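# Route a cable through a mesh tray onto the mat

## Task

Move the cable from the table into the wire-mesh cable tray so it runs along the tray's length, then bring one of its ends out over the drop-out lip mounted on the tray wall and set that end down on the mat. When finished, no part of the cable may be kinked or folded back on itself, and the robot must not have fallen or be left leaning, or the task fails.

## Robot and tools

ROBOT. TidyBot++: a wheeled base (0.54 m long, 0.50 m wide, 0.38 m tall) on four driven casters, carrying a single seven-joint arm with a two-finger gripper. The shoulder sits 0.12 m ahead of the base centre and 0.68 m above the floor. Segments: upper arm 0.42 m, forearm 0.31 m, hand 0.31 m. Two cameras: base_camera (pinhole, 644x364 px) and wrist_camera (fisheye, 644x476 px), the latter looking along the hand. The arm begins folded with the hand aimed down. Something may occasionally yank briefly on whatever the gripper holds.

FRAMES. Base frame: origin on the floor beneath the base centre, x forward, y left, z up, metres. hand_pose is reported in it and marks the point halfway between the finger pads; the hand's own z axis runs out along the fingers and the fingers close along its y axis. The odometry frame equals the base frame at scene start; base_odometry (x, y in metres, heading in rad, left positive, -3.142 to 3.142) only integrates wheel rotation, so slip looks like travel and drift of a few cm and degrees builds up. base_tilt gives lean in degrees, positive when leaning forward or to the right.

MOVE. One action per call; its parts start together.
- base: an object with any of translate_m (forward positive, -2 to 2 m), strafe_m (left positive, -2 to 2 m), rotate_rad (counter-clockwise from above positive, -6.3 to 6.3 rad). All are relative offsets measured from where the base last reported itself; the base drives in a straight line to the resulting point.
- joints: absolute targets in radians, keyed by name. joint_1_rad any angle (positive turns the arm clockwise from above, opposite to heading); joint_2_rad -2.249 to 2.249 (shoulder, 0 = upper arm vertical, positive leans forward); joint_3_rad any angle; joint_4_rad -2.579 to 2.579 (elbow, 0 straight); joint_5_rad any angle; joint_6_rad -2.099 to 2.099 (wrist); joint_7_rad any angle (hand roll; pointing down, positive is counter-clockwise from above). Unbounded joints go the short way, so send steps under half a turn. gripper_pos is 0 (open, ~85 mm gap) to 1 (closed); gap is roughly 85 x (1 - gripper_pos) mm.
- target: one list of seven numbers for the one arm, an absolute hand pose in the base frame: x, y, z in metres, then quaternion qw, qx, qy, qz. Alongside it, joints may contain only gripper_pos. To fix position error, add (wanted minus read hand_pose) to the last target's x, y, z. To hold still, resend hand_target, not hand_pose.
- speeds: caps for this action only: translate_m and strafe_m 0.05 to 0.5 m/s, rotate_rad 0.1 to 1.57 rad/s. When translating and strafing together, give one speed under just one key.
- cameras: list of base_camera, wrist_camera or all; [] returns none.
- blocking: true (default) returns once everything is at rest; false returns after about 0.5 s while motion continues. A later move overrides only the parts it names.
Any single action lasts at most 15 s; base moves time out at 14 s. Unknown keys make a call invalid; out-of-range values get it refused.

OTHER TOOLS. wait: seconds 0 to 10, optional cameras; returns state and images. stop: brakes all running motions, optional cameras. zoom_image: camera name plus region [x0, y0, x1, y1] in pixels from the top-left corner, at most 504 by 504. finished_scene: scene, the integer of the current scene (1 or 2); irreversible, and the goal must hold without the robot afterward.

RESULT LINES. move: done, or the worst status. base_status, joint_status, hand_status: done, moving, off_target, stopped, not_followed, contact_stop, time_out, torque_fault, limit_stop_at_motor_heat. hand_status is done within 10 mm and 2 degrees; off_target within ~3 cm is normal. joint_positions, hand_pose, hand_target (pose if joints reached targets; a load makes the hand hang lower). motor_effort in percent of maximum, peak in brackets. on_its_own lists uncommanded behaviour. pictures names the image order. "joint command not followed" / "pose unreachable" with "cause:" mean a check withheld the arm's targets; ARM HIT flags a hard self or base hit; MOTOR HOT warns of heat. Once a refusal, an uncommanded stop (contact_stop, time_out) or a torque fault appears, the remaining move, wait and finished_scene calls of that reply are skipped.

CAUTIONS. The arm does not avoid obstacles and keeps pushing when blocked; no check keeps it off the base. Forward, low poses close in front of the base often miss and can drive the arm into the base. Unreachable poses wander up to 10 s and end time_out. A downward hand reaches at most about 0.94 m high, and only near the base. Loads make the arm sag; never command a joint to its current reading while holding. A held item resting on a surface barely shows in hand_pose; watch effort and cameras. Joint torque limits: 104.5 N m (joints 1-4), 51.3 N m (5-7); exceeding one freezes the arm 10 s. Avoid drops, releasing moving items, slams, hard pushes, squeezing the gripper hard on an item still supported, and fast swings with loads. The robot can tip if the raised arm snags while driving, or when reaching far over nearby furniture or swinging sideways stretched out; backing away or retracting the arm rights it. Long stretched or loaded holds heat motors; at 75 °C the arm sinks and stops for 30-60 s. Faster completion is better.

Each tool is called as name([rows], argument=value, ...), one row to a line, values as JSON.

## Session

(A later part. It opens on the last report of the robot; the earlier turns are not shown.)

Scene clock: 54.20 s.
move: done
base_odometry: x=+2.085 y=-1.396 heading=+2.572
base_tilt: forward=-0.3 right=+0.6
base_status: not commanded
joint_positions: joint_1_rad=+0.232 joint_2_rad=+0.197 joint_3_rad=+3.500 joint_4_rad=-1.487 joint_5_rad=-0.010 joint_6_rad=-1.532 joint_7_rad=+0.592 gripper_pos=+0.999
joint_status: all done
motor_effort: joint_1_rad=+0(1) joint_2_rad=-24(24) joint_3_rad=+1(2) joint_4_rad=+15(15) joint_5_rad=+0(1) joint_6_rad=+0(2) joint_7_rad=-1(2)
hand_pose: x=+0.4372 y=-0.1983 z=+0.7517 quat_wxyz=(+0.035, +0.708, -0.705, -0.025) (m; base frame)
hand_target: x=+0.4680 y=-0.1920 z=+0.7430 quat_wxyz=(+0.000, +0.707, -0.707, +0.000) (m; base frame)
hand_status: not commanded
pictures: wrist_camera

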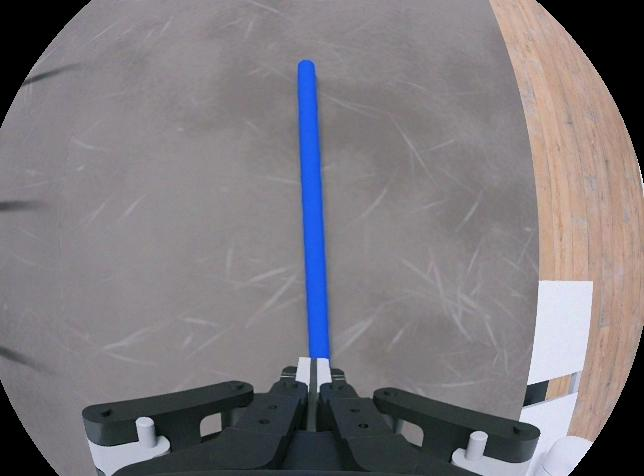

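move(joints={"gripper_pos": 0.4}, cameras=[])

move(target=[0.468, -0.192, 0.730, 0, 0.707, -0.707, 0], cameras=[])

move(joints={"gripper_pos": 1.0}, cameras=["wrist_camera"])

Scene clock: 55.20 s.
move: done
base_odometry: x=+2.085 y=-1.396 heading=+2.572
base_tilt: forward=-0.3 right=+0.6
base_status: not commanded
joint_positions: joint_1_rad=+0.232 joint_2_rad=+0.197 joint_3_rad=+3.500 joint_4_rad=-1.487 joint_5_rad=-0.010 joint_6_rad=-1.532 joint_7_rad=+0.592 gripper_pos=+0.400
joint_status: all done
motor_effort: joint_1_rad=+0(1) joint_2_rad=-24(24) joint_3_rad=+1(1) joint_4_rad=+15(15) joint_5_rad=+0(1) joint_6_rad=-1(1) joint_7_rad=-1(1)
hand_pose: x=+0.4372 y=-0.1982 z=+0.7517 quat_wxyz=(+0.035, +0.708, -0.705, -0.025) (m; base frame)
hand_target: x=+0.4680 y=-0.1920 z=+0.7430 quat_wxyz=(+0.000, +0.707, -0.707, +0.000) (m; base frame)
hand_status: not commanded
pictures: none
No camera images: "cameras" was empty.

Scene clock: 55.90 s.
move: off_target
base_odometry: x=+2.085 y=-1.396 heading=+2.572
base_tilt: forward=-0.3 right=+0.6
base_status: not commanded
joint_positions: joint_1_rad=+0.230 joint_2_rad=+0.200 joint_3_rad=+3.501 joint_4_rad=-1.524 joint_5_rad=-0.013 joint_6_rad=-1.492 joint_7_rad=+0.592 gripper_pos=+0.400
joint_status: not commanded
motor_effort: joint_1_rad=+0(1) joint_2_rad=-24(25) joint_3_rad=+0(1) joint_4_rad=+15(16) joint_5_rad=+0(1) joint_6_rad=-1(1) joint_7_rad=-1(1)
hand_pose: x=+0.4373 y=-0.1980 z=+0.7391 quat_wxyz=(+0.034, +0.708, -0.705, -0.024) (m; base frame)
hand_target: x=+0.4680 y=-0.1920 z=+0.7300 quat_wxyz=(+0.000, +0.707, -0.707, +0.000) (m; base frame)
hand_status: off_target (0.033 m and 4.8 deg from the pose sent, 0.038 m and 4.9 deg at the start)
pictures: none
No camera images: "cameras" was empty.

Scene clock: 56.77 s.
move: off_target
base_odometry: x=+2.085 y=-1.396 heading=+2.572
base_tilt: forward=-0.4 right=+0.7
base_status: not commanded
joint_positions: joint_1_rad=+0.227 joint_2_rad=+0.197 joint_3_rad=+3.502 joint_4_rad=-1.521 joint_5_rad=-0.018 joint_6_rad=-1.483 joint_7_rad=+0.592 gripper_pos=+0.939
joint_status: gripper_pos off_target (ended at +0.939, target +1.000)
motor_effort: joint_1_rad=+0(2) joint_2_rad=-19(24) joint_3_rad=+0(2) joint_4_rad=+12(15) joint_5_rad=+0(1) joint_6_rad=+0(2) joint_7_rad=-1(1)
hand_pose: x=+0.4415 y=-0.1975 z=+0.7407 quat_wxyz=(+0.030, +0.709, -0.704, -0.018) (m; base frame)
hand_target: x=+0.4680 y=-0.1920 z=+0.7300 quat_wxyz=(+0.000, +0.707, -0.707, +0.000) (m; base frame)
hand_status: not commanded
pictures: wrist_camera

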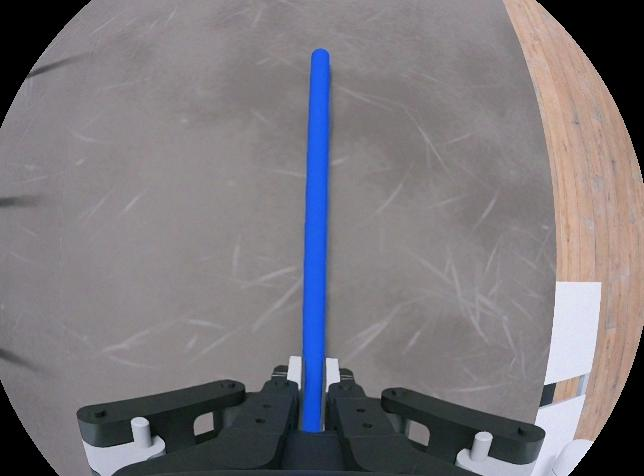

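move(target=[0.468, -0.192, 0.88, 0, 0.707, -0.707, 0], cameras=["wrist_camera"])

Scene clock: 58.63 s.
move: off_target
base_odometry: x=+2.085 y=-1.396 heading=+2.572
base_tilt: forward=-0.4 right=+0.5
base_status: not commanded
joint_positions: joint_1_rad=+0.237 joint_2_rad=+0.226 joint_3_rad=+3.502 joint_4_rad=-1.043 joint_5_rad=-0.028 joint_6_rad=-1.812 joint_7_rad=+0.592 gripper_pos=+0.939
joint_status: not commanded
motor_effort: joint_1_rad=+0(1) joint_2_rad=-26(28) joint_3_rad=+1(2) joint_4_rad=+15(17) joint_5_rad=-1(1) joint_6_rad=+0(2) joint_7_rad=-1(2)
hand_pose: x=+0.4783 y=-0.2087 z=+0.8784 quat_wxyz=(+0.018, +0.711, -0.701, +0.042) (m; base frame)
hand_target: x=+0.4680 y=-0.1920 z=+0.8800 quat_wxyz=(+0.000, +0.707, -0.707, +0.000) (m; base frame)
hand_status: off_target (0.020 m and 5.3 deg from the pose sent, 0.142 m and 4.0 deg at the start)
pictures: wrist_camera

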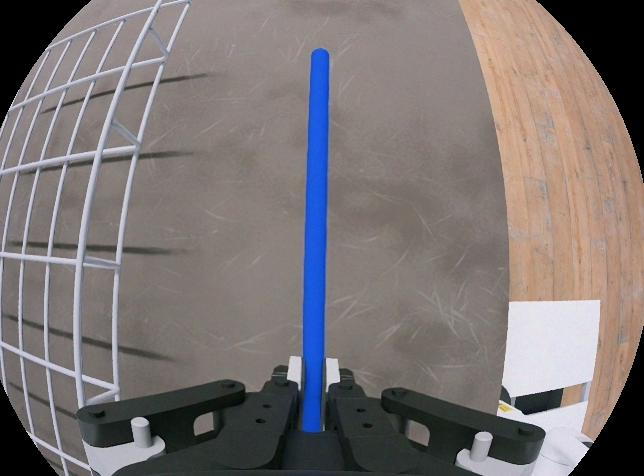

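move(base={"translate_m": 0.05}, target=[0.56, -0.19, 0.89, -0.087, 0.702, -0.702, 0.087], cameras=[])

move(target=[0.70, -0.19, 0.88, -0.153, 0.690, -0.690, 0.153], cameras=["wrist_camera"])

Scene clock: 60.17 s.
move: off_target
base_odometry: x=+2.043 y=-1.369 heading=+2.572
base_tilt: forward=-0.3 right=+0.7
base_status: done
joint_positions: joint_1_rad=+0.272 joint_2_rad=+0.283 joint_3_rad=+3.471 joint_4_rad=-0.980 joint_5_rad=-0.161 joint_6_rad=-1.735 joint_7_rad=+0.558 gripper_pos=+0.939
joint_status: not commanded
motor_effort: joint_1_rad=+0(3) joint_2_rad=-29(33) joint_3_rad=+0(2) joint_4_rad=+16(17) joint_5_rad=-3(3) joint_6_rad=+2(3) joint_7_rad=-1(2)
hand_pose: x=+0.5410 y=-0.1989 z=+0.8769 quat_wxyz=(-0.049, +0.710, -0.699, +0.069) (m; base frame)
hand_target: x=+0.5600 y=-0.1900 z=+0.8900 quat_wxyz=(-0.087, +0.702, -0.702, +0.087) (m; base frame)
hand_status: off_target (0.025 m and 4.9 deg from the pose sent, 0.085 m and 13.2 deg at the start)
pictures: none
No camera images: "cameras" was empty.

Scene clock: 61.63 s.
move: off_target
base_odometry: x=+2.043 y=-1.369 heading=+2.572
base_tilt: forward=-0.3 right=+0.6
base_status: not commanded
joint_positions: joint_1_rad=+0.279 joint_2_rad=+0.469 joint_3_rad=+3.387 joint_4_rad=-0.789 joint_5_rad=-0.242 joint_6_rad=-1.620 joint_7_rad=+0.481 gripper_pos=+0.939
joint_status: not commanded
motor_effort: joint_1_rad=+0(2) joint_2_rad=-35(38) joint_3_rad=+1(2) joint_4_rad=+16(17) joint_5_rad=-1(3) joint_6_rad=+4(5) joint_7_rad=-1(1)
hand_pose: x=+0.6638 y=-0.1870 z=+0.8579 quat_wxyz=(-0.101, +0.714, -0.684, +0.110) (m; base frame)
hand_target: x=+0.7000 y=-0.1900 z=+0.8800 quat_wxyz=(-0.153, +0.690, -0.690, +0.153) (m; base frame)
hand_status: off_target (0.043 m and 8.2 deg from the pose sent, 0.159 m and 15.6 deg at the start)
pictures: wrist_camera

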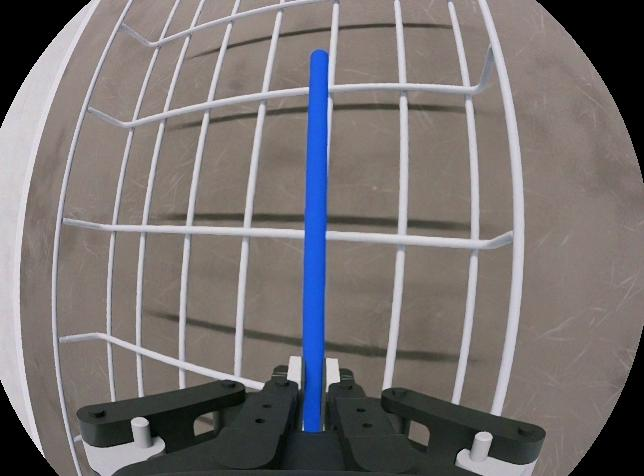

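move(target=[0.72, -0.19, 0.845, -0.153, 0.690, -0.690, 0.153], cameras=[])

move(target=[0.72, -0.19, 0.815, -0.153, 0.690, -0.690, 0.153], cameras=["wrist_camera"])

Scene clock: 62.87 s.
move: off_target
base_odometry: x=+2.043 y=-1.369 heading=+2.572
base_tilt: forward=-0.3 right=+0.6
base_status: not commanded
joint_positions: joint_1_rad=+0.279 joint_2_rad=+0.487 joint_3_rad=+3.387 joint_4_rad=-0.826 joint_5_rad=-0.244 joint_6_rad=-1.521 joint_7_rad=+0.481 gripper_pos=+0.939
joint_status: not commanded
motor_effort: joint_1_rad=+2(2) joint_2_rad=-36(38) joint_3_rad=+1(2) joint_4_rad=+17(17) joint_5_rad=-2(2) joint_6_rad=+4(4) joint_7_rad=-1(1)
hand_pose: x=+0.6863 y=-0.1983 z=+0.8421 quat_wxyz=(-0.108, +0.707, -0.686, +0.131) (m; base frame)
hand_target: x=+0.7200 y=-0.1900 z=+0.8450 quat_wxyz=(-0.153, +0.690, -0.690, +0.153) (m; base frame)
hand_status: off_target (0.035 m and 6.1 deg from the pose sent, 0.058 m and 8.2 deg at the start)
pictures: none
No camera images: "cameras" was empty.

Scene clock: 63.87 s.
move: off_target
base_odometry: x=+2.043 y=-1.369 heading=+2.572
base_tilt: forward=-0.2 right=+0.7
base_status: not commanded
joint_positions: joint_1_rad=+0.274 joint_2_rad=+0.475 joint_3_rad=+3.387 joint_4_rad=-0.931 joint_5_rad=-0.256 joint_6_rad=-1.416 joint_7_rad=+0.481 gripper_pos=+0.939
joint_status: not commanded
motor_effort: joint_1_rad=+1(1) joint_2_rad=-32(36) joint_3_rad=+0(1) joint_4_rad=+15(17) joint_5_rad=-2(2) joint_6_rad=+3(4) joint_7_rad=-1(1)
hand_pose: x=+0.6923 y=-0.1999 z=+0.8184 quat_wxyz=(-0.118, +0.699, -0.693, +0.135) (m; base frame)
hand_target: x=+0.7200 y=-0.1900 z=+0.8150 quat_wxyz=(-0.153, +0.690, -0.690, +0.153) (m; base frame)
hand_status: off_target (0.030 m and 4.7 deg from the pose sent, 0.044 m and 6.1 deg at the start)
pictures: wrist_camera

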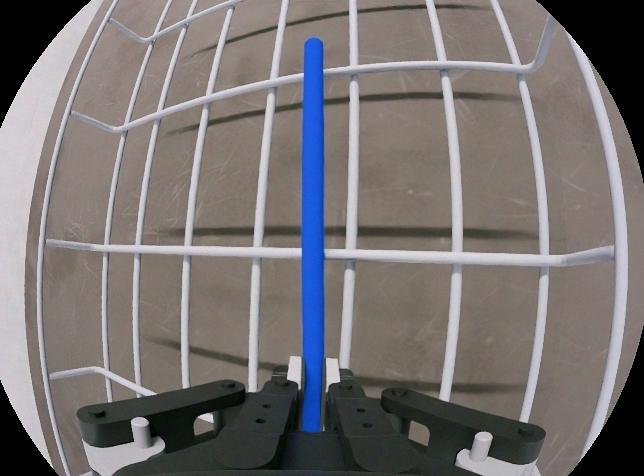

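move(target=[0.72, -0.19, 0.785, -0.153, 0.690, -0.690, 0.153], cameras=["wrist_camera"])

Scene clock: 64.87 s.
move: off_target
base_odometry: x=+2.043 y=-1.369 heading=+2.572
base_tilt: forward=-0.4 right=+0.6
base_status: not commanded
joint_positions: joint_1_rad=+0.263 joint_2_rad=+0.436 joint_3_rad=+3.397 joint_4_rad=-1.021 joint_5_rad=-0.269 joint_6_rad=-1.322 joint_7_rad=+0.481 gripper_pos=+0.939
joint_status: not commanded
motor_effort: joint_1_rad=+0(1) joint_2_rad=-25(31) joint_3_rad=+0(1) joint_4_rad=+12(14) joint_5_rad=-2(2) joint_6_rad=+5(5) joint_7_rad=-1(2)
hand_pose: x=+0.6932 y=-0.2001 z=+0.8153 quat_wxyz=(-0.132, +0.689, -0.696, +0.153) (m; base frame)
hand_target: x=+0.7200 y=-0.1900 z=+0.7850 quat_wxyz=(-0.153, +0.690, -0.690, +0.153) (m; base frame)
hand_status: off_target (0.042 m and 2.5 deg from the pose sent, 0.044 m and 4.7 deg at the start)
pictures: wrist_camera

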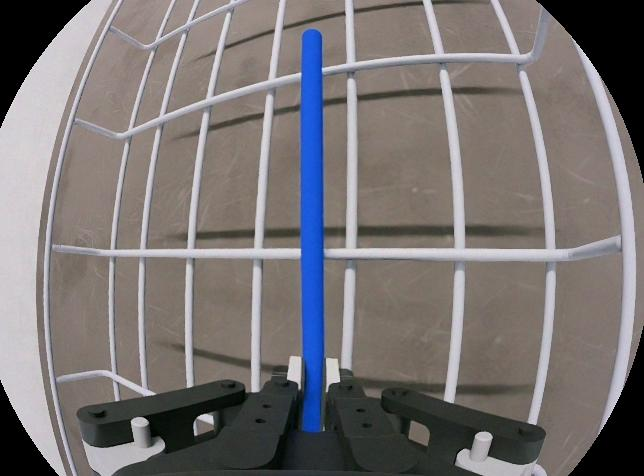

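move(target=[0.72, -0.19, 0.812, -0.153, 0.690, -0.690, 0.153], cameras=[])

move(joints={"gripper_pos": 0.5}, cameras=["wrist_camera"])

Scene clock: 65.97 s.
move: off_target
base_odometry: x=+2.043 y=-1.369 heading=+2.572
base_tilt: forward=-0.3 right=+0.7
base_status: not commanded
joint_positions: joint_1_rad=+0.263 joint_2_rad=+0.454 joint_3_rad=+3.397 joint_4_rad=-0.989 joint_5_rad=-0.269 joint_6_rad=-1.321 joint_7_rad=+0.481 gripper_pos=+0.939
joint_status: not commanded
motor_effort: joint_1_rad=+1(1) joint_2_rad=-33(33) joint_3_rad=+0(1) joint_4_rad=+16(16) joint_5_rad=-1(2) joint_6_rad=+4(5) joint_7_rad=-1(2)
hand_pose: x=+0.7029 y=-0.2030 z=+0.8177 quat_wxyz=(-0.132, +0.690, -0.693, +0.160) (m; base frame)
hand_target: x=+0.7200 y=-0.1900 z=+0.8120 quat_wxyz=(-0.153, +0.690, -0.690, +0.153) (m; base frame)
hand_status: off_target (0.022 m and 2.5 deg from the pose sent, 0.029 m and 2.5 deg at the start)
pictures: none
No camera images: "cameras" was empty.

Scene clock: 66.80 s.
move: done
base_odometry: x=+2.043 y=-1.369 heading=+2.572
base_tilt: forward=-0.4 right=+0.7
base_status: not commanded
joint_positions: joint_1_rad=+0.261 joint_2_rad=+0.459 joint_3_rad=+3.396 joint_4_rad=-0.977 joint_5_rad=-0.274 joint_6_rad=-1.315 joint_7_rad=+0.481 gripper_pos=+0.500
joint_status: all done
motor_effort: joint_1_rad=+0(3) joint_2_rad=-34(36) joint_3_rad=+1(3) joint_4_rad=+16(17) joint_5_rad=-2(3) joint_6_rad=+4(5) joint_7_rad=-1(1)
hand_pose: x=+0.7089 y=-0.2024 z=+0.8209 quat_wxyz=(-0.137, +0.690, -0.691, +0.165) (m; base frame)
hand_target: x=+0.7200 y=-0.1900 z=+0.8120 quat_wxyz=(-0.153, +0.690, -0.690, +0.153) (m; base frame)
hand_status: not commanded
pictures: wrist_camera

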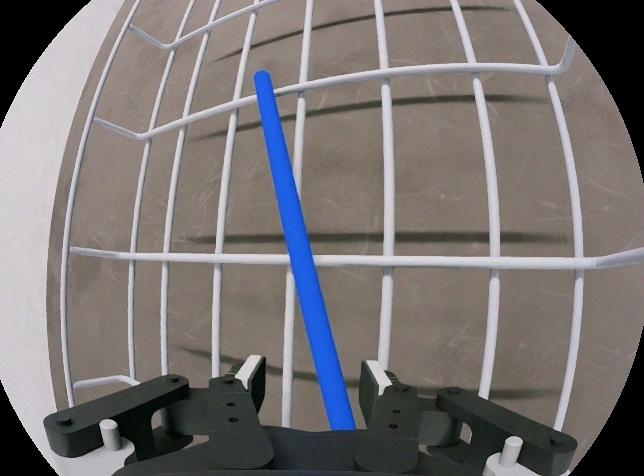

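move(target=[0.66, -0.19, 0.93, -0.11, 0.698, -0.698, 0.11], cameras=[])

move(target=[0.50, 0.15, 0.92, 0, 0.707, -0.707, 0], cameras=["wrist_camera"])

Scene clock: 69.20 s.
move: off_target
base_odometry: x=+2.043 y=-1.369 heading=+2.572
base_tilt: forward=-0.4 right=+0.6
base_status: not commanded
joint_positions: joint_1_rad=+0.367 joint_2_rad=+0.592 joint_3_rad=+3.273 joint_4_rad=-0.302 joint_5_rad=-0.274 joint_6_rad=-1.885 joint_7_rad=+0.393 gripper_pos=+0.500
joint_status: not commanded
motor_effort: joint_1_rad=+0(1) joint_2_rad=-37(40) joint_3_rad=-2(2) joint_4_rad=+14(18) joint_5_rad=-3(3) joint_6_rad=+2(5) joint_7_rad=+0(1)
hand_pose: x=+0.6839 y=-0.1779 z=+0.9401 quat_wxyz=(-0.141, +0.715, -0.671, +0.138) (m; base frame)
hand_target: x=+0.6600 y=-0.1900 z=+0.9300 quat_wxyz=(-0.110, +0.698, -0.698, +0.110) (m; base frame)
hand_status: off_target (0.029 m and 6.0 deg from the pose sent, 0.120 m and 7.2 deg at the start)
pictures: none
No camera images: "cameras" was empty.

Scene clock: 71.63 s.
move: off_target
base_odometry: x=+2.043 y=-1.369 heading=+2.572
base_tilt: forward=-0.2 right=+0.6
base_status: not commanded
joint_positions: joint_1_rad=-0.470 joint_2_rad=+0.343 joint_3_rad=+3.343 joint_4_rad=-0.737 joint_5_rad=-0.143 joint_6_rad=-1.985 joint_7_rad=-0.277 gripper_pos=+0.500
joint_status: not commanded
motor_effort: joint_1_rad=+1(3) joint_2_rad=-29(38) joint_3_rad=+0(3) joint_4_rad=+14(14) joint_5_rad=-1(3) joint_6_rad=+1(4) joint_7_rad=-1(1)
hand_pose: x=+0.5275 y=+0.1778 z=+0.9171 quat_wxyz=(-0.050, +0.730, -0.682, -0.007) (m; base frame)
hand_target: x=+0.5000 y=+0.1500 z=+0.9200 quat_wxyz=(+0.000, +0.707, -0.707, +0.000) (m; base frame)
hand_status: off_target (0.039 m and 7.0 deg from the pose sent, 0.376 m and 23.0 deg at the start)
pictures: wrist_camera

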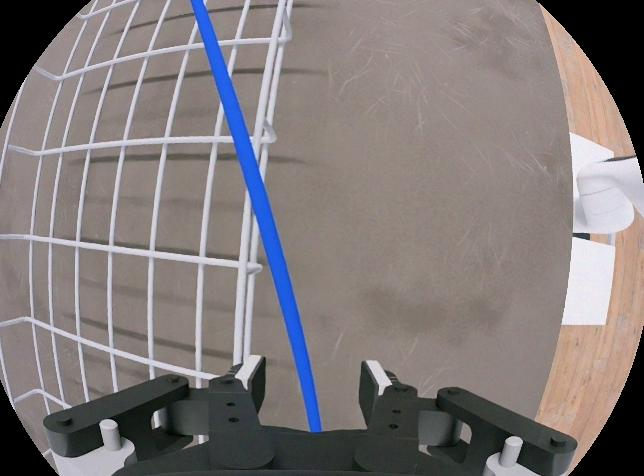

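move(target=[0.51, 0.16, 0.82, 0, 0.707, -0.707, 0], cameras=["wrist_camera"])

Scene clock: 73.33 s.
move: off_target
base_odometry: x=+2.043 y=-1.369 heading=+2.572
base_tilt: forward=-0.4 right=+0.7
base_status: not commanded
joint_positions: joint_1_rad=-0.471 joint_2_rad=+0.290 joint_3_rad=+3.308 joint_4_rad=-1.152 joint_5_rad=-0.106 joint_6_rad=-1.799 joint_7_rad=-0.309 gripper_pos=+0.500
joint_status: not commanded
motor_effort: joint_1_rad=+0(1) joint_2_rad=-28(29) joint_3_rad=+0(1) joint_4_rad=+15(15) joint_5_rad=-1(2) joint_6_rad=+0(2) joint_7_rad=-1(1)
hand_pose: x=+0.4899 y=+0.1614 z=+0.8167 quat_wxyz=(+0.029, +0.713, -0.699, -0.047) (m; base frame)
hand_target: x=+0.5100 y=+0.1600 z=+0.8200 quat_wxyz=(+0.000, +0.707, -0.707, +0.000) (m; base frame)
hand_status: off_target (0.020 m and 6.4 deg from the pose sent, 0.100 m and 7.0 deg at the start)
pictures: wrist_camera

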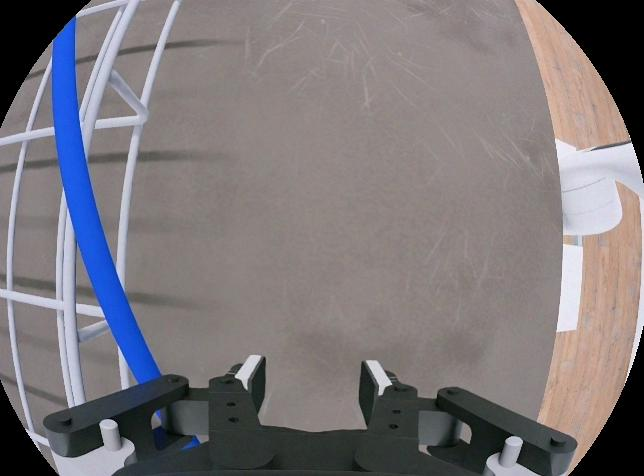

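move(target=[0.51, 0.15, 0.90, 0, 0.707, -0.707, 0], cameras=[])

move(target=[0.57, 0.15, 0.86, 0, 0.707, -0.707, 0], cameras=["wrist_camera"])

Scene clock: 74.90 s.
move: off_target
base_odometry: x=+2.043 y=-1.369 heading=+2.572
base_tilt: forward=-0.3 right=+0.6
base_status: not commanded
joint_positions: joint_1_rad=-0.471 joint_2_rad=+0.300 joint_3_rad=+3.342 joint_4_rad=-0.856 joint_5_rad=-0.106 joint_6_rad=-1.915 joint_7_rad=-0.309 gripper_pos=+0.500
joint_status: not commanded
motor_effort: joint_1_rad=+1(1) joint_2_rad=-28(30) joint_3_rad=+0(1) joint_4_rad=+14(16) joint_5_rad=-2(3) joint_6_rad=+0(2) joint_7_rad=-1(1)
hand_pose: x=+0.5241 y=+0.1634 z=+0.9009 quat_wxyz=(-0.042, +0.710, -0.702, +0.000) (m; base frame)
hand_target: x=+0.5100 y=+0.1500 z=+0.9000 quat_wxyz=(+0.000, +0.707, -0.707, +0.000) (m; base frame)
hand_status: off_target (0.019 m and 4.9 deg from the pose sent, 0.086 m and 6.4 deg at the start)
pictures: none
No camera images: "cameras" was empty.

Scene clock: 76.00 s.
move: done
base_odometry: x=+2.043 y=-1.369 heading=+2.572
base_tilt: forward=-0.3 right=+0.6
base_status: not commanded
joint_positions: joint_1_rad=-0.452 joint_2_rad=+0.435 joint_3_rad=+3.385 joint_4_rad=-0.800 joint_5_rad=-0.106 joint_6_rad=-1.914 joint_7_rad=-0.281 gripper_pos=+0.500
joint_status: not commanded
motor_effort: joint_1_rad=+0(1) joint_2_rad=-33(35) joint_3_rad=+1(1) joint_4_rad=+14(15) joint_5_rad=+0(2) joint_6_rad=+0(3) joint_7_rad=-1(1)
hand_pose: x=+0.5667 y=+0.1570 z=+0.8571 quat_wxyz=(+0.000, +0.702, -0.712, +0.001) (m; base frame)
hand_target: x=+0.5700 y=+0.1500 z=+0.8600 quat_wxyz=(+0.000, +0.707, -0.707, +0.000) (m; base frame)
hand_status: done (0.008 m and 0.9 deg from the pose sent, 0.063 m and 4.9 deg at the start)
pictures: wrist_camera

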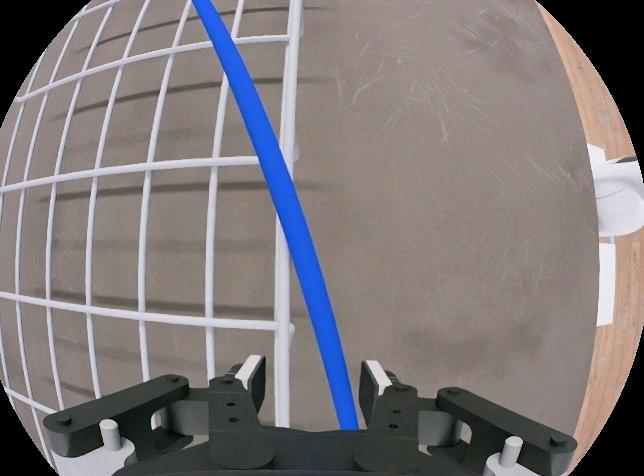

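move(target=[0.562, 0.145, 0.833, 0, 0.707, -0.707, 0], cameras=["wrist_camera"])

Scene clock: 78.73 s.
move: off_target
base_odometry: x=+2.043 y=-1.369 heading=+2.572
base_tilt: forward=-0.2 right=+0.6
base_status: not commanded
joint_positions: joint_1_rad=-0.453 joint_2_rad=+0.415 joint_3_rad=+3.385 joint_4_rad=-0.915 joint_5_rad=-0.106 joint_6_rad=-1.853 joint_7_rad=-0.279 gripper_pos=+0.500
joint_status: not commanded
motor_effort: joint_1_rad=+2(3) joint_2_rad=-32(33) joint_3_rad=+1(3) joint_4_rad=+12(14) joint_5_rad=+1(2) joint_6_rad=-5(5) joint_7_rad=-1(2)
hand_pose: x=+0.5584 y=+0.1520 z=+0.8327 quat_wxyz=(+0.012, +0.699, -0.715, -0.010) (m; base frame)
hand_target: x=+0.5620 y=+0.1450 z=+0.8330 quat_wxyz=(+0.000, +0.707, -0.707, +0.000) (m; base frame)
hand_status: off_target (0.008 m and 2.2 deg from the pose sent, 0.027 m and 0.9 deg at the start)
pictures: wrist_camera

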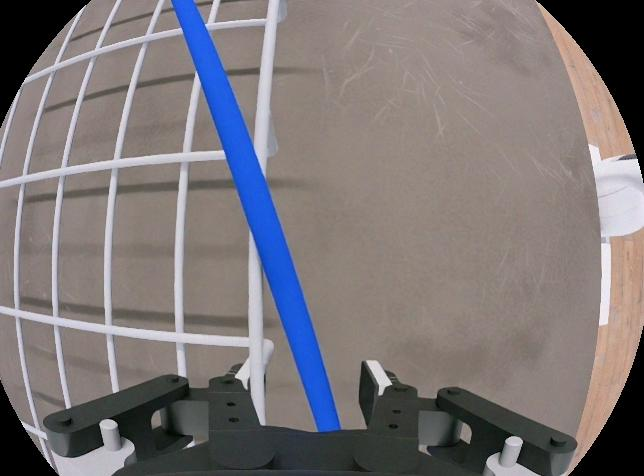

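move(target=[0.550, 0.145, 0.843, 0, 0.707, -0.707, 0], cameras=["wrist_camera"])

Scene clock: 79.50 s.
move: off_target
base_odometry: x=+2.043 y=-1.369 heading=+2.572
base_tilt: forward=-0.2 right=+0.7
base_status: not commanded
joint_positions: joint_1_rad=-0.453 joint_2_rad=+0.410 joint_3_rad=+3.384 joint_4_rad=-0.921 joint_5_rad=-0.106 joint_6_rad=-1.848 joint_7_rad=-0.279 gripper_pos=+0.500
joint_status: not commanded
motor_effort: joint_1_rad=+1(2) joint_2_rad=-36(37) joint_3_rad=+1(3) joint_4_rad=+11(12) joint_5_rad=+0(1) joint_6_rad=-9(9) joint_7_rad=-1(2)
hand_pose: x=+0.5581 y=+0.1520 z=+0.8328 quat_wxyz=(+0.010, +0.699, -0.715, -0.010) (m; base frame)
hand_target: x=+0.5500 y=+0.1450 z=+0.8430 quat_wxyz=(+0.000, +0.707, -0.707, +0.000) (m; base frame)
hand_status: off_target (0.015 m and 2.1 deg from the pose sent, 0.015 m and 2.2 deg at the start)
pictures: wrist_camera

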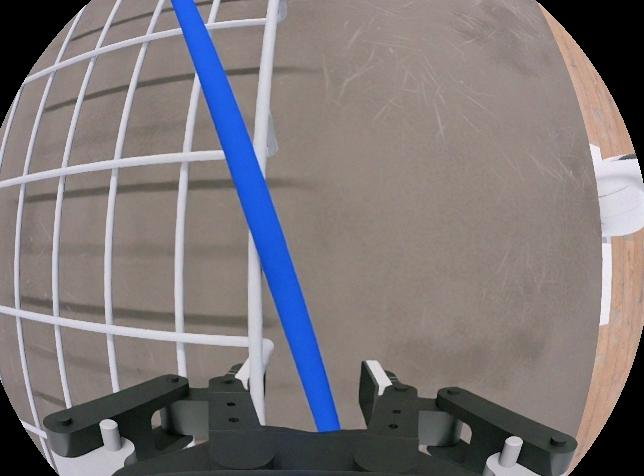

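move(target=[0.562, 0.145, 0.875, 0, 0.707, -0.707, 0], cameras=["wrist_camera"])

Scene clock: 80.77 s.
move: off_target
base_odometry: x=+2.043 y=-1.369 heading=+2.572
base_tilt: forward=-0.3 right=+0.6
base_status: not commanded
joint_positions: joint_1_rad=-0.448 joint_2_rad=+0.416 joint_3_rad=+3.384 joint_4_rad=-0.770 joint_5_rad=-0.106 joint_6_rad=-1.901 joint_7_rad=-0.279 gripper_pos=+0.500
joint_status: not commanded
motor_effort: joint_1_rad=+0(2) joint_2_rad=-32(38) joint_3_rad=+0(2) joint_4_rad=+15(16) joint_5_rad=-1(2) joint_6_rad=+1(8) joint_7_rad=-1(2)
hand_pose: x=+0.5735 y=+0.1577 z=+0.8755 quat_wxyz=(-0.028, +0.703, -0.711, +0.015) (m; base frame)
hand_target: x=+0.5620 y=+0.1450 z=+0.8750 quat_wxyz=(+0.000, +0.707, -0.707, +0.000) (m; base frame)
hand_status: off_target (0.017 m and 3.7 deg from the pose sent, 0.043 m and 2.1 deg at the start)
pictures: wrist_camera

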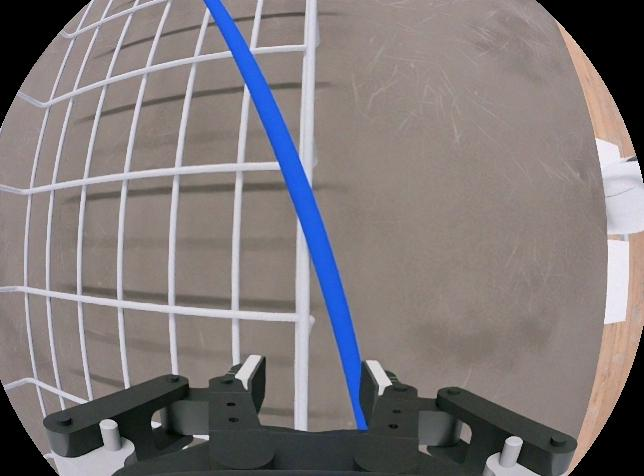

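move(target=[0.515, 0.26, 0.86, 0, 0.707, -0.707, 0], cameras=["wrist_camera"])

Scene clock: 82.17 s.
move: off_target
base_odometry: x=+2.043 y=-1.369 heading=+2.572
base_tilt: forward=-0.3 right=+0.7
base_status: not commanded
joint_positions: joint_1_rad=-0.679 joint_2_rad=+0.422 joint_3_rad=+3.379 joint_4_rad=-0.771 joint_5_rad=-0.106 joint_6_rad=-1.901 joint_7_rad=-0.472 gripper_pos=+0.500
joint_status: not commanded
motor_effort: joint_1_rad=+0(3) joint_2_rad=-32(33) joint_3_rad=+0(2) joint_4_rad=+14(15) joint_5_rad=+0(2) joint_6_rad=+0(2) joint_7_rad=-1(1)
hand_pose: x=+0.5252 y=+0.2596 z=+0.8721 quat_wxyz=(-0.027, +0.717, -0.696, +0.008) (m; base frame)
hand_target: x=+0.5150 y=+0.2600 z=+0.8600 quat_wxyz=(+0.000, +0.707, -0.707, +0.000) (m; base frame)
hand_status: off_target (0.016 m and 3.7 deg from the pose sent, 0.119 m and 3.7 deg at the start)
pictures: wrist_camera

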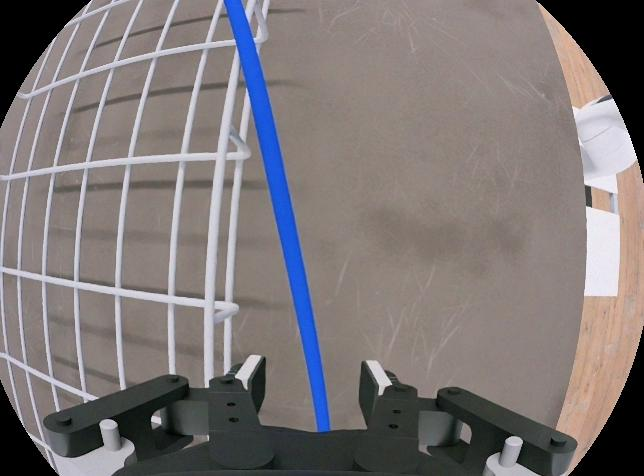

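move(target=[0.53, 0.25, 0.80, 0, 0.707, -0.707, 0], cameras=["wrist_camera"])

Scene clock: 83.50 s.
move: off_target
base_odometry: x=+2.043 y=-1.369 heading=+2.572
base_tilt: forward=-0.3 right=+0.5
base_status: not commanded
joint_positions: joint_1_rad=-0.679 joint_2_rad=+0.422 joint_3_rad=+3.379 joint_4_rad=-1.002 joint_5_rad=-0.106 joint_6_rad=-1.801 joint_7_rad=-0.473 gripper_pos=+0.500
joint_status: not commanded
motor_effort: joint_1_rad=+0(1) joint_2_rad=-32(34) joint_3_rad=+0(1) joint_4_rad=+14(15) joint_5_rad=-1(2) joint_6_rad=+0(1) joint_7_rad=-1(1)
hand_pose: x=+0.5089 y=+0.2450 z=+0.8029 quat_wxyz=(+0.034, +0.709, -0.705, -0.015) (m; base frame)
hand_target: x=+0.5300 y=+0.2500 z=+0.8000 quat_wxyz=(+0.000, +0.707, -0.707, +0.000) (m; base frame)
hand_status: off_target (0.022 m and 4.3 deg from the pose sent, 0.073 m and 3.7 deg at the start)
pictures: wrist_camera

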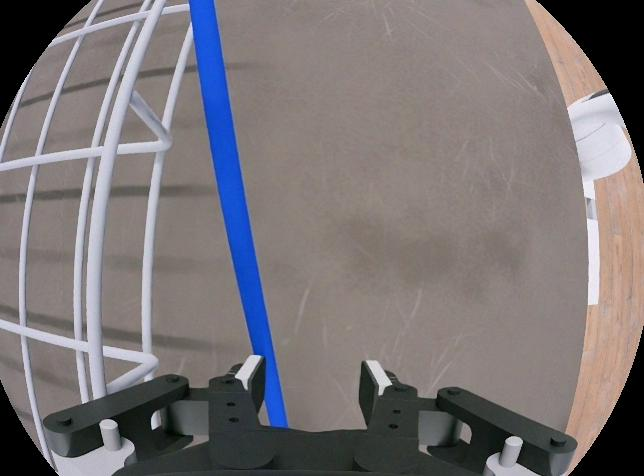

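move(target=[0.545, 0.25, 0.845, 0, 0.707, -0.707, 0], cameras=[])

move(target=[0.55, 0.25, 0.80, 0, 0.707, -0.707, 0], cameras=["wrist_camera"])

Scene clock: 84.93 s.
move: off_target
base_odometry: x=+2.043 y=-1.369 heading=+2.572
base_tilt: forward=-0.2 right=+0.7
base_status: not commanded
joint_positions: joint_1_rad=-0.662 joint_2_rad=+0.465 joint_3_rad=+3.379 joint_4_rad=-0.798 joint_5_rad=-0.107 joint_6_rad=-1.865 joint_7_rad=-0.473 gripper_pos=+0.500
joint_status: not commanded
motor_effort: joint_1_rad=+2(4) joint_2_rad=-33(34) joint_3_rad=+1(5) joint_4_rad=+17(20) joint_5_rad=+1(4) joint_6_rad=+4(11) joint_7_rad=-1(1)
hand_pose: x=+0.5407 y=+0.2596 z=+0.8435 quat_wxyz=(-0.010, +0.711, -0.704, +0.006) (m; base frame)
hand_target: x=+0.5450 y=+0.2500 z=+0.8450 quat_wxyz=(+0.000, +0.707, -0.707, +0.000) (m; base frame)
hand_status: off_target (0.011 m and 1.5 deg from the pose sent, 0.056 m and 4.3 deg at the start)
pictures: none
No camera images: "cameras" was empty.

Scene clock: 86.07 s.
move: off_target
base_odometry: x=+2.043 y=-1.369 heading=+2.572
base_tilt: forward=-0.4 right=+0.5
base_status: not commanded
joint_positions: joint_1_rad=-0.659 joint_2_rad=+0.434 joint_3_rad=+3.379 joint_4_rad=-0.899 joint_5_rad=-0.107 joint_6_rad=-1.828 joint_7_rad=-0.473 gripper_pos=+0.500
joint_status: not commanded
motor_effort: joint_1_rad=+2(3) joint_2_rad=-24(34) joint_3_rad=+1(3) joint_4_rad=+10(17) joint_5_rad=+1(1) joint_6_rad=+1(5) joint_7_rad=-1(1)
hand_pose: x=+0.5293 y=+0.2481 z=+0.8282 quat_wxyz=(+0.004, +0.706, -0.709, -0.003) (m; base frame)
hand_target: x=+0.5500 y=+0.2500 z=+0.8000 quat_wxyz=(+0.000, +0.707, -0.707, +0.000) (m; base frame)
hand_status: off_target (0.035 m and 0.6 deg from the pose sent, 0.046 m and 1.5 deg at the start)
pictures: wrist_camera

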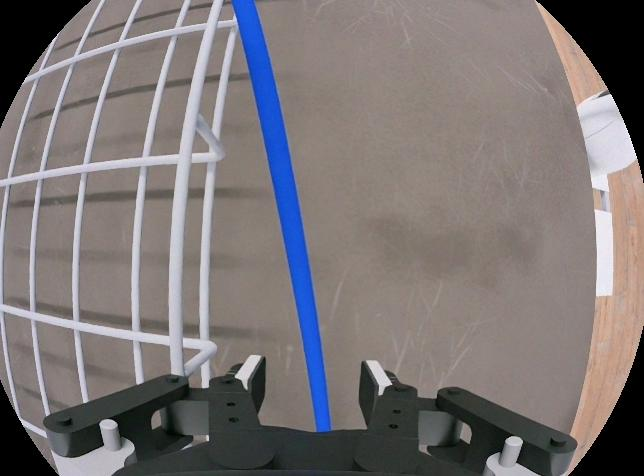

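move(target=[0.53, 0.25, 0.86, -0.06, 0.704, -0.704, 0.06], cameras=[])

move(target=[0.54, 0.25, 0.81, -0.183, 0.683, -0.683, 0.183], cameras=["wrist_camera"])

Scene clock: 87.37 s.
move: off_target
base_odometry: x=+2.043 y=-1.369 heading=+2.572
base_tilt: forward=-0.4 right=+0.7
base_status: not commanded
joint_positions: joint_1_rad=-0.698 joint_2_rad=+0.340 joint_3_rad=+3.332 joint_4_rad=-0.958 joint_5_rad=-0.030 joint_6_rad=-1.792 joint_7_rad=-0.507 gripper_pos=+0.500
joint_status: not commanded
motor_effort: joint_1_rad=+0(3) joint_2_rad=-30(34) joint_3_rad=+0(3) joint_4_rad=+15(16) joint_5_rad=+0(2) joint_6_rad=-1(1) joint_7_rad=-1(1)
hand_pose: x=+0.5081 y=+0.2463 z=+0.8532 quat_wxyz=(-0.022, +0.714, -0.700, +0.024) (m; base frame)
hand_target: x=+0.5300 y=+0.2500 z=+0.8600 quat_wxyz=(-0.060, +0.705, -0.705, +0.060) (m; base frame)
hand_status: off_target (0.023 m and 6.1 deg from the pose sent, 0.032 m and 10.3 deg at the start)
pictures: none
No camera images: "cameras" was empty.

Scene clock: 89.47 s.
move: off_target
base_odometry: x=+2.043 y=-1.369 heading=+2.572
base_tilt: forward=-0.3 right=+0.6
base_status: not commanded
joint_positions: joint_1_rad=-0.688 joint_2_rad=+0.148 joint_3_rad=+3.060 joint_4_rad=-1.494 joint_5_rad=+0.336 joint_6_rad=-1.235 joint_7_rad=-0.823 gripper_pos=+0.500
joint_status: not commanded
motor_effort: joint_1_rad=+0(1) joint_2_rad=-25(30) joint_3_rad=+0(2) joint_4_rad=+17(17) joint_5_rad=+2(2) joint_6_rad=+2(3) joint_7_rad=-1(1)
hand_pose: x=+0.5150 y=+0.2483 z=+0.7906 quat_wxyz=(-0.132, +0.697, -0.688, +0.157) (m; base frame)
hand_target: x=+0.5400 y=+0.2500 z=+0.8100 quat_wxyz=(-0.183, +0.683, -0.683, +0.183) (m; base frame)
hand_status: off_target (0.032 m and 6.8 deg from the pose sent, 0.054 m and 26.2 deg at the start)
pictures: wrist_camera

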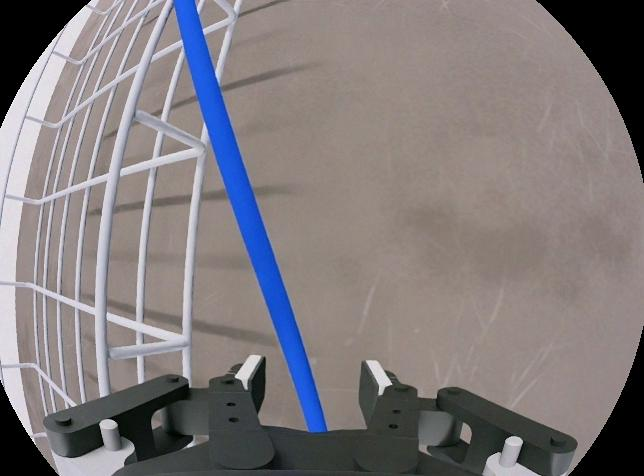

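move(target=[0.548, 0.25, 0.79, -0.183, 0.683, -0.683, 0.183], cameras=[])

move(joints={"gripper_pos": 1.0}, cameras=["wrist_camera"])

Scene clock: 90.30 s.
move: off_target
base_odometry: x=+2.043 y=-1.369 heading=+2.572
base_tilt: forward=-0.3 right=+0.6
base_status: not commanded
joint_positions: joint_1_rad=-0.690 joint_2_rad=+0.148 joint_3_rad=+3.083 joint_4_rad=-1.542 joint_5_rad=+0.338 joint_6_rad=-1.167 joint_7_rad=-0.830 gripper_pos=+0.500
joint_status: not commanded
motor_effort: joint_1_rad=+0(1) joint_2_rad=-25(26) joint_3_rad=-1(2) joint_4_rad=+17(18) joint_5_rad=+1(2) joint_6_rad=+1(3) joint_7_rad=-1(1)
hand_pose: x=+0.5225 y=+0.2456 z=+0.7772 quat_wxyz=(-0.141, +0.693, -0.689, +0.158) (m; base frame)
hand_target: x=+0.5480 y=+0.2500 z=+0.7900 quat_wxyz=(-0.183, +0.683, -0.683, +0.183) (m; base frame)
hand_status: off_target (0.029 m and 5.8 deg from the pose sent, 0.033 m and 6.8 deg at the start)
pictures: none
No camera images: "cameras" was empty.

Scene clock: 91.13 s.
move: off_target
base_odometry: x=+2.043 y=-1.369 heading=+2.572
base_tilt: forward=-0.3 right=+0.7
base_status: not commanded
joint_positions: joint_1_rad=-0.690 joint_2_rad=+0.148 joint_3_rad=+3.083 joint_4_rad=-1.542 joint_5_rad=+0.339 joint_6_rad=-1.166 joint_7_rad=-0.830 gripper_pos=+0.925
joint_status: gripper_pos off_target (ended at +0.925, target +1.000)
motor_effort: joint_1_rad=+0(1) joint_2_rad=-25(25) joint_3_rad=-1(2) joint_4_rad=+17(17) joint_5_rad=+1(2) joint_6_rad=+3(3) joint_7_rad=-1(1)
hand_pose: x=+0.5227 y=+0.2457 z=+0.7773 quat_wxyz=(-0.141, +0.693, -0.689, +0.158) (m; base frame)
hand_target: x=+0.5480 y=+0.2500 z=+0.7900 quat_wxyz=(-0.183, +0.683, -0.683, +0.183) (m; base frame)
hand_status: not commanded
pictures: wrist_camera

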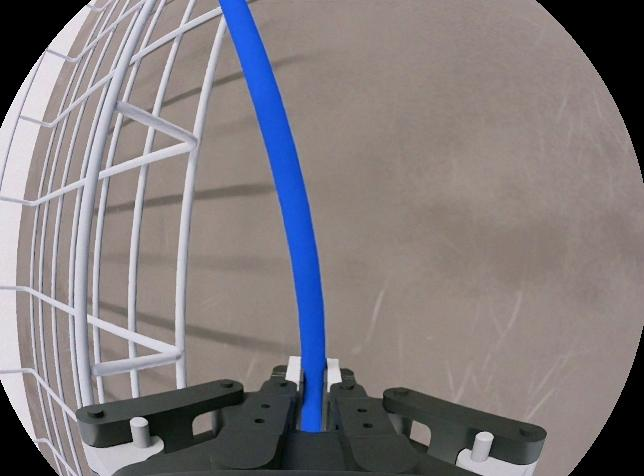

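move(target=[0.54, 0.25, 0.88, -0.153, 0.690, -0.690, 0.153], cameras=[])

move(target=[0.70, 0.24, 0.885, -0.153, 0.690, -0.690, 0.153], cameras=["wrist_camera"])

Scene clock: 92.73 s.
move: off_target
base_odometry: x=+2.043 y=-1.369 heading=+2.572
base_tilt: forward=-0.3 right=+0.6
base_status: not commanded
joint_positions: joint_1_rad=-0.695 joint_2_rad=+0.165 joint_3_rad=+3.130 joint_4_rad=-1.210 joint_5_rad=+0.335 joint_6_rad=-1.364 joint_7_rad=-0.734 gripper_pos=+0.925
joint_status: not commanded
motor_effort: joint_1_rad=+1(2) joint_2_rad=-27(27) joint_3_rad=+0(1) joint_4_rad=+18(19) joint_5_rad=+3(4) joint_6_rad=+4(6) joint_7_rad=-1(2)
hand_pose: x=+0.5607 y=+0.2464 z=+0.8884 quat_wxyz=(-0.186, +0.674, -0.692, +0.179) (m; base frame)
hand_target: x=+0.5400 y=+0.2500 z=+0.8800 quat_wxyz=(-0.153, +0.690, -0.690, +0.153) (m; base frame)
hand_status: off_target (0.023 m and 5.1 deg from the pose sent, 0.104 m and 1.5 deg at the start)
pictures: none
No camera images: "cameras" was empty.

Scene clock: 94.53 s.
move: off_target
base_odometry: x=+2.043 y=-1.369 heading=+2.572
base_tilt: forward=-0.4 right=+0.7
base_status: not commanded
joint_positions: joint_1_rad=-0.615 joint_2_rad=+0.547 joint_3_rad=+3.426 joint_4_rad=-0.634 joint_5_rad=+0.058 joint_6_rad=-1.512 joint_7_rad=-0.409 gripper_pos=+0.925
joint_status: not commanded
motor_effort: joint_1_rad=+1(3) joint_2_rad=-38(39) joint_3_rad=+2(3) joint_4_rad=+17(18) joint_5_rad=+1(3) joint_6_rad=+5(6) joint_7_rad=-1(1)
hand_pose: x=+0.7139 y=+0.2461 z=+0.8908 quat_wxyz=(-0.175, +0.679, -0.689, +0.181) (m; base frame)
hand_target: x=+0.7000 y=+0.2400 z=+0.8850 quat_wxyz=(-0.153, +0.690, -0.690, +0.153) (m; base frame)
hand_status: off_target (0.016 m and 4.2 deg from the pose sent, 0.139 m and 5.1 deg at the start)
pictures: wrist_camera

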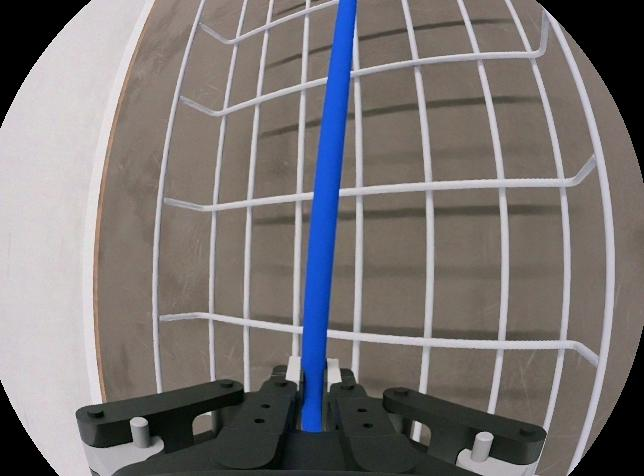

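move(target=[0.70, 0.24, 0.825, -0.153, 0.690, -0.690, 0.153], cameras=[])

move(target=[0.70, 0.24, 0.805, -0.153, 0.690, -0.690, 0.153], cameras=["wrist_camera"])

Scene clock: 96.30 s.
move: off_target
base_odometry: x=+2.043 y=-1.369 heading=+2.572
base_tilt: forward=-0.3 right=+0.6
base_status: not commanded
joint_positions: joint_1_rad=-0.633 joint_2_rad=+0.514 joint_3_rad=+3.455 joint_4_rad=-0.887 joint_5_rad=+0.054 joint_6_rad=-1.433 joint_7_rad=-0.407 gripper_pos=+0.925
joint_status: not commanded
motor_effort: joint_1_rad=+1(2) joint_2_rad=-36(39) joint_3_rad=+2(4) joint_4_rad=+16(17) joint_5_rad=+1(3) joint_6_rad=+3(5) joint_7_rad=-1(1)
hand_pose: x=+0.6897 y=+0.2196 z=+0.8167 quat_wxyz=(-0.110, +0.685, -0.703, +0.158) (m; base frame)
hand_target: x=+0.7000 y=+0.2400 z=+0.8250 quat_wxyz=(-0.153, +0.690, -0.690, +0.153) (m; base frame)
hand_status: off_target (0.024 m and 5.2 deg from the pose sent, 0.068 m and 4.2 deg at the start)
pictures: none
No camera images: "cameras" was empty.

Scene clock: 97.13 s.
move: off_target
base_odometry: x=+2.043 y=-1.369 heading=+2.572
base_tilt: forward=-0.2 right=+0.6
base_status: not commanded
joint_positions: joint_1_rad=-0.648 joint_2_rad=+0.484 joint_3_rad=+3.466 joint_4_rad=-0.952 joint_5_rad=+0.054 joint_6_rad=-1.367 joint_7_rad=-0.407 gripper_pos=+0.925
joint_status: not commanded
motor_effort: joint_1_rad=+1(2) joint_2_rad=-31(36) joint_3_rad=+2(3) joint_4_rad=+14(16) joint_5_rad=+1(2) joint_6_rad=+3(3) joint_7_rad=-1(1)
hand_pose: x=+0.6896 y=+0.2192 z=+0.8157 quat_wxyz=(-0.125, +0.685, -0.699, +0.162) (m; base frame)
hand_target: x=+0.7000 y=+0.2400 z=+0.8050 quat_wxyz=(-0.153, +0.690, -0.690, +0.153) (m; base frame)
hand_status: off_target (0.026 m and 3.6 deg from the pose sent, 0.026 m and 5.2 deg at the start)
pictures: wrist_camera

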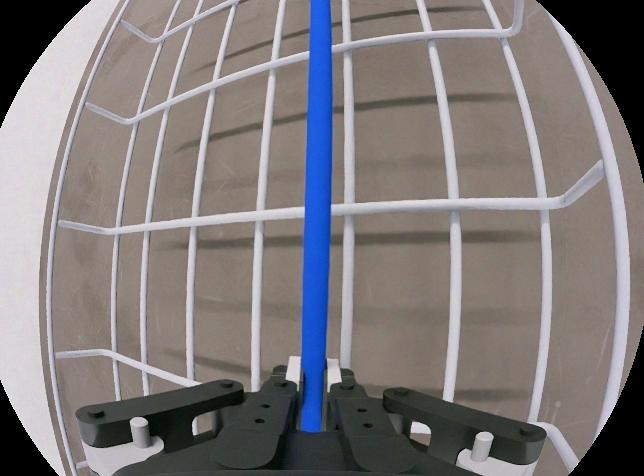

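move(joints={"gripper_pos": 0.45}, cameras=[])

move(target=[0.68, 0.24, 0.93, -0.153, 0.690, -0.690, 0.153], cameras=[])

move(base={"strafe_m": 0.45}, target=[0.54, 0.25, 0.92, -0.153, 0.690, -0.690, 0.153], cameras=["wrist_camera"])

Scene clock: 98.17 s.
move: done
base_odometry: x=+2.043 y=-1.369 heading=+2.572
base_tilt: forward=-0.3 right=+0.6
base_status: not commanded
joint_positions: joint_1_rad=-0.648 joint_2_rad=+0.484 joint_3_rad=+3.482 joint_4_rad=-0.953 joint_5_rad=+0.054 joint_6_rad=-1.313 joint_7_rad=-0.407 gripper_pos=+0.451
joint_status: all done
motor_effort: joint_1_rad=-2(3) joint_2_rad=-35(36) joint_3_rad=+0(2) joint_4_rad=+13(15) joint_5_rad=-1(2) joint_6_rad=-2(4) joint_7_rad=-1(2)
hand_pose: x=+0.7059 y=+0.2182 z=+0.8224 quat_wxyz=(-0.147, +0.679, -0.698, +0.176) (m; base frame)
hand_target: x=+0.7000 y=+0.2400 z=+0.8050 quat_wxyz=(-0.153, +0.690, -0.690, +0.153) (m; base frame)
hand_status: not commanded
pictures: none
No camera images: "cameras" was empty.

Scene clock: 100.27 s.
move: off_target
base_odometry: x=+2.043 y=-1.369 heading=+2.572
base_tilt: forward=-0.3 right=+0.6
base_status: not commanded
joint_positions: joint_1_rad=-0.589 joint_2_rad=+0.575 joint_3_rad=+3.429 joint_4_rad=-0.397 joint_5_rad=+0.054 joint_6_rad=-1.705 joint_7_rad=-0.407 gripper_pos=+0.450
joint_status: not commanded
motor_effort: joint_1_rad=+0(2) joint_2_rad=-38(39) joint_3_rad=+1(3) joint_4_rad=+15(18) joint_5_rad=+0(2) joint_6_rad=+5(5) joint_7_rad=-1(1)
hand_pose: x=+0.6989 y=+0.2362 z=+0.9434 quat_wxyz=(-0.180, +0.668, -0.698, +0.187) (m; base frame)
hand_target: x=+0.6800 y=+0.2400 z=+0.9300 quat_wxyz=(-0.153, +0.690, -0.690, +0.153) (m; base frame)
hand_status: off_target (0.023 m and 5.6 deg from the pose sent, 0.113 m and 3.2 deg at the start)
pictures: none
No camera images: "cameras" was empty.

Scene clock: 102.57 s.
move: off_target
base_odometry: x=+1.800 y=-1.748 heading=+2.571
base_tilt: forward=-0.4 right=+0.6
base_status: done
joint_positions: joint_1_rad=-0.737 joint_2_rad=+0.231 joint_3_rad=+3.209 joint_4_rad=-0.994 joint_5_rad=+0.198 joint_6_rad=-1.667 joint_7_rad=-0.608 gripper_pos=+0.450
joint_status: not commanded
motor_effort: joint_1_rad=+1(4) joint_2_rad=-27(38) joint_3_rad=+0(3) joint_4_rad=+15(16) joint_5_rad=+0(2) joint_6_rad=+2(5) joint_7_rad=-1(2)
hand_pose: x=+0.5200 y=+0.2469 z=+0.9030 quat_wxyz=(-0.108, +0.705, -0.690, +0.121) (m; base frame)
hand_target: x=+0.5400 y=+0.2500 z=+0.9200 quat_wxyz=(-0.153, +0.690, -0.690, +0.153) (m; base frame)
hand_status: off_target (0.026 m and 6.6 deg from the pose sent, 0.161 m and 5.6 deg at the start)
pictures: wrist_camera

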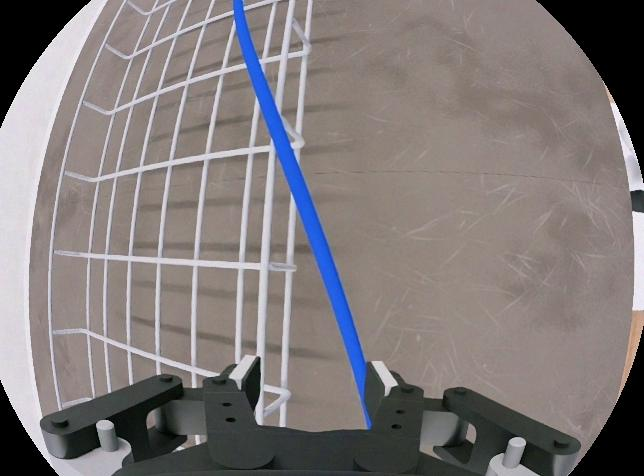

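move(target=[0.51, 0.25, 0.815, -0.183, 0.683, -0.683, 0.183], cameras=["wrist_camera"])

Scene clock: 104.43 s.
move: off_target
base_odometry: x=+1.800 y=-1.748 heading=+2.571
base_tilt: forward=-0.4 right=+0.6
base_status: not commanded
joint_positions: joint_1_rad=-0.638 joint_2_rad=+0.100 joint_3_rad=+2.946 joint_4_rad=-1.532 joint_5_rad=+0.361 joint_6_rad=-1.270 joint_7_rad=-0.884 gripper_pos=+0.450
joint_status: not commanded
motor_effort: joint_1_rad=+0(1) joint_2_rad=-23(27) joint_3_rad=-1(2) joint_4_rad=+16(17) joint_5_rad=+2(2) joint_6_rad=+2(3) joint_7_rad=-1(1)
hand_pose: x=+0.4854 y=+0.2459 z=+0.7971 quat_wxyz=(-0.131, +0.696, -0.688, +0.158) (m; base frame)
hand_target: x=+0.5100 y=+0.2500 z=+0.8150 quat_wxyz=(-0.183, +0.683, -0.683, +0.183) (m; base frame)
hand_status: off_target (0.031 m and 6.8 deg from the pose sent, 0.089 m and 11.5 deg at the start)
pictures: wrist_camera

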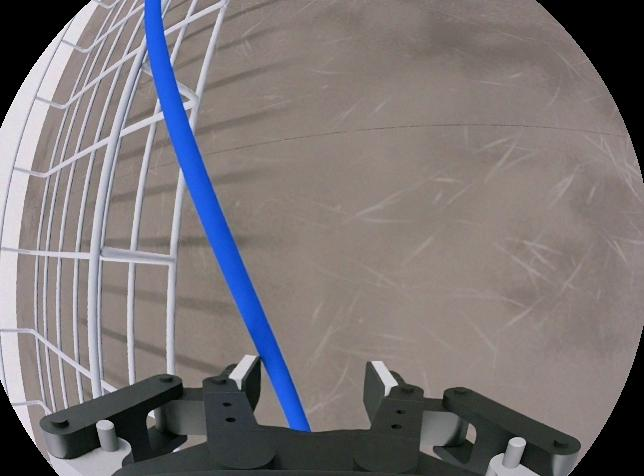

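move(target=[0.522, 0.25, 0.797, -0.183, 0.683, -0.683, 0.183], cameras=["wrist_camera"])

Scene clock: 105.27 s.
move: off_target
base_odometry: x=+1.800 y=-1.748 heading=+2.571
base_tilt: forward=-0.2 right=+0.6
base_status: not commanded
joint_positions: joint_1_rad=-0.640 joint_2_rad=+0.100 joint_3_rad=+2.974 joint_4_rad=-1.568 joint_5_rad=+0.365 joint_6_rad=-1.205 joint_7_rad=-0.885 gripper_pos=+0.450
joint_status: not commanded
motor_effort: joint_1_rad=+1(1) joint_2_rad=-23(24) joint_3_rad=-1(2) joint_4_rad=+17(17) joint_5_rad=+2(2) joint_6_rad=+2(3) joint_7_rad=-1(1)
hand_pose: x=+0.4965 y=+0.2438 z=+0.7879 quat_wxyz=(-0.143, +0.692, -0.689, +0.160) (m; base frame)
hand_target: x=+0.5220 y=+0.2500 z=+0.7970 quat_wxyz=(-0.183, +0.683, -0.683, +0.183) (m; base frame)
hand_status: off_target (0.028 m and 5.5 deg from the pose sent, 0.037 m and 6.8 deg at the start)
pictures: wrist_camera

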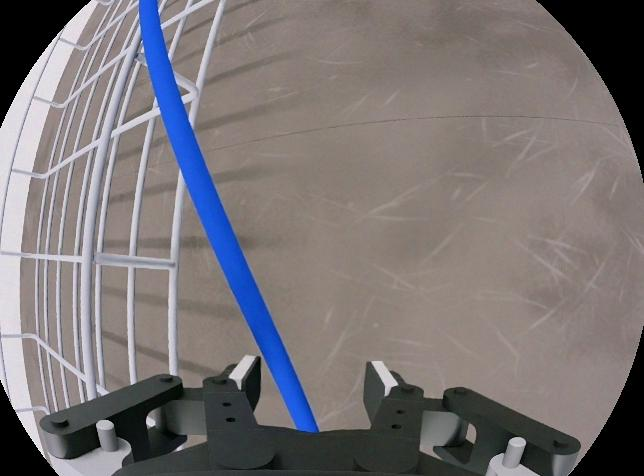

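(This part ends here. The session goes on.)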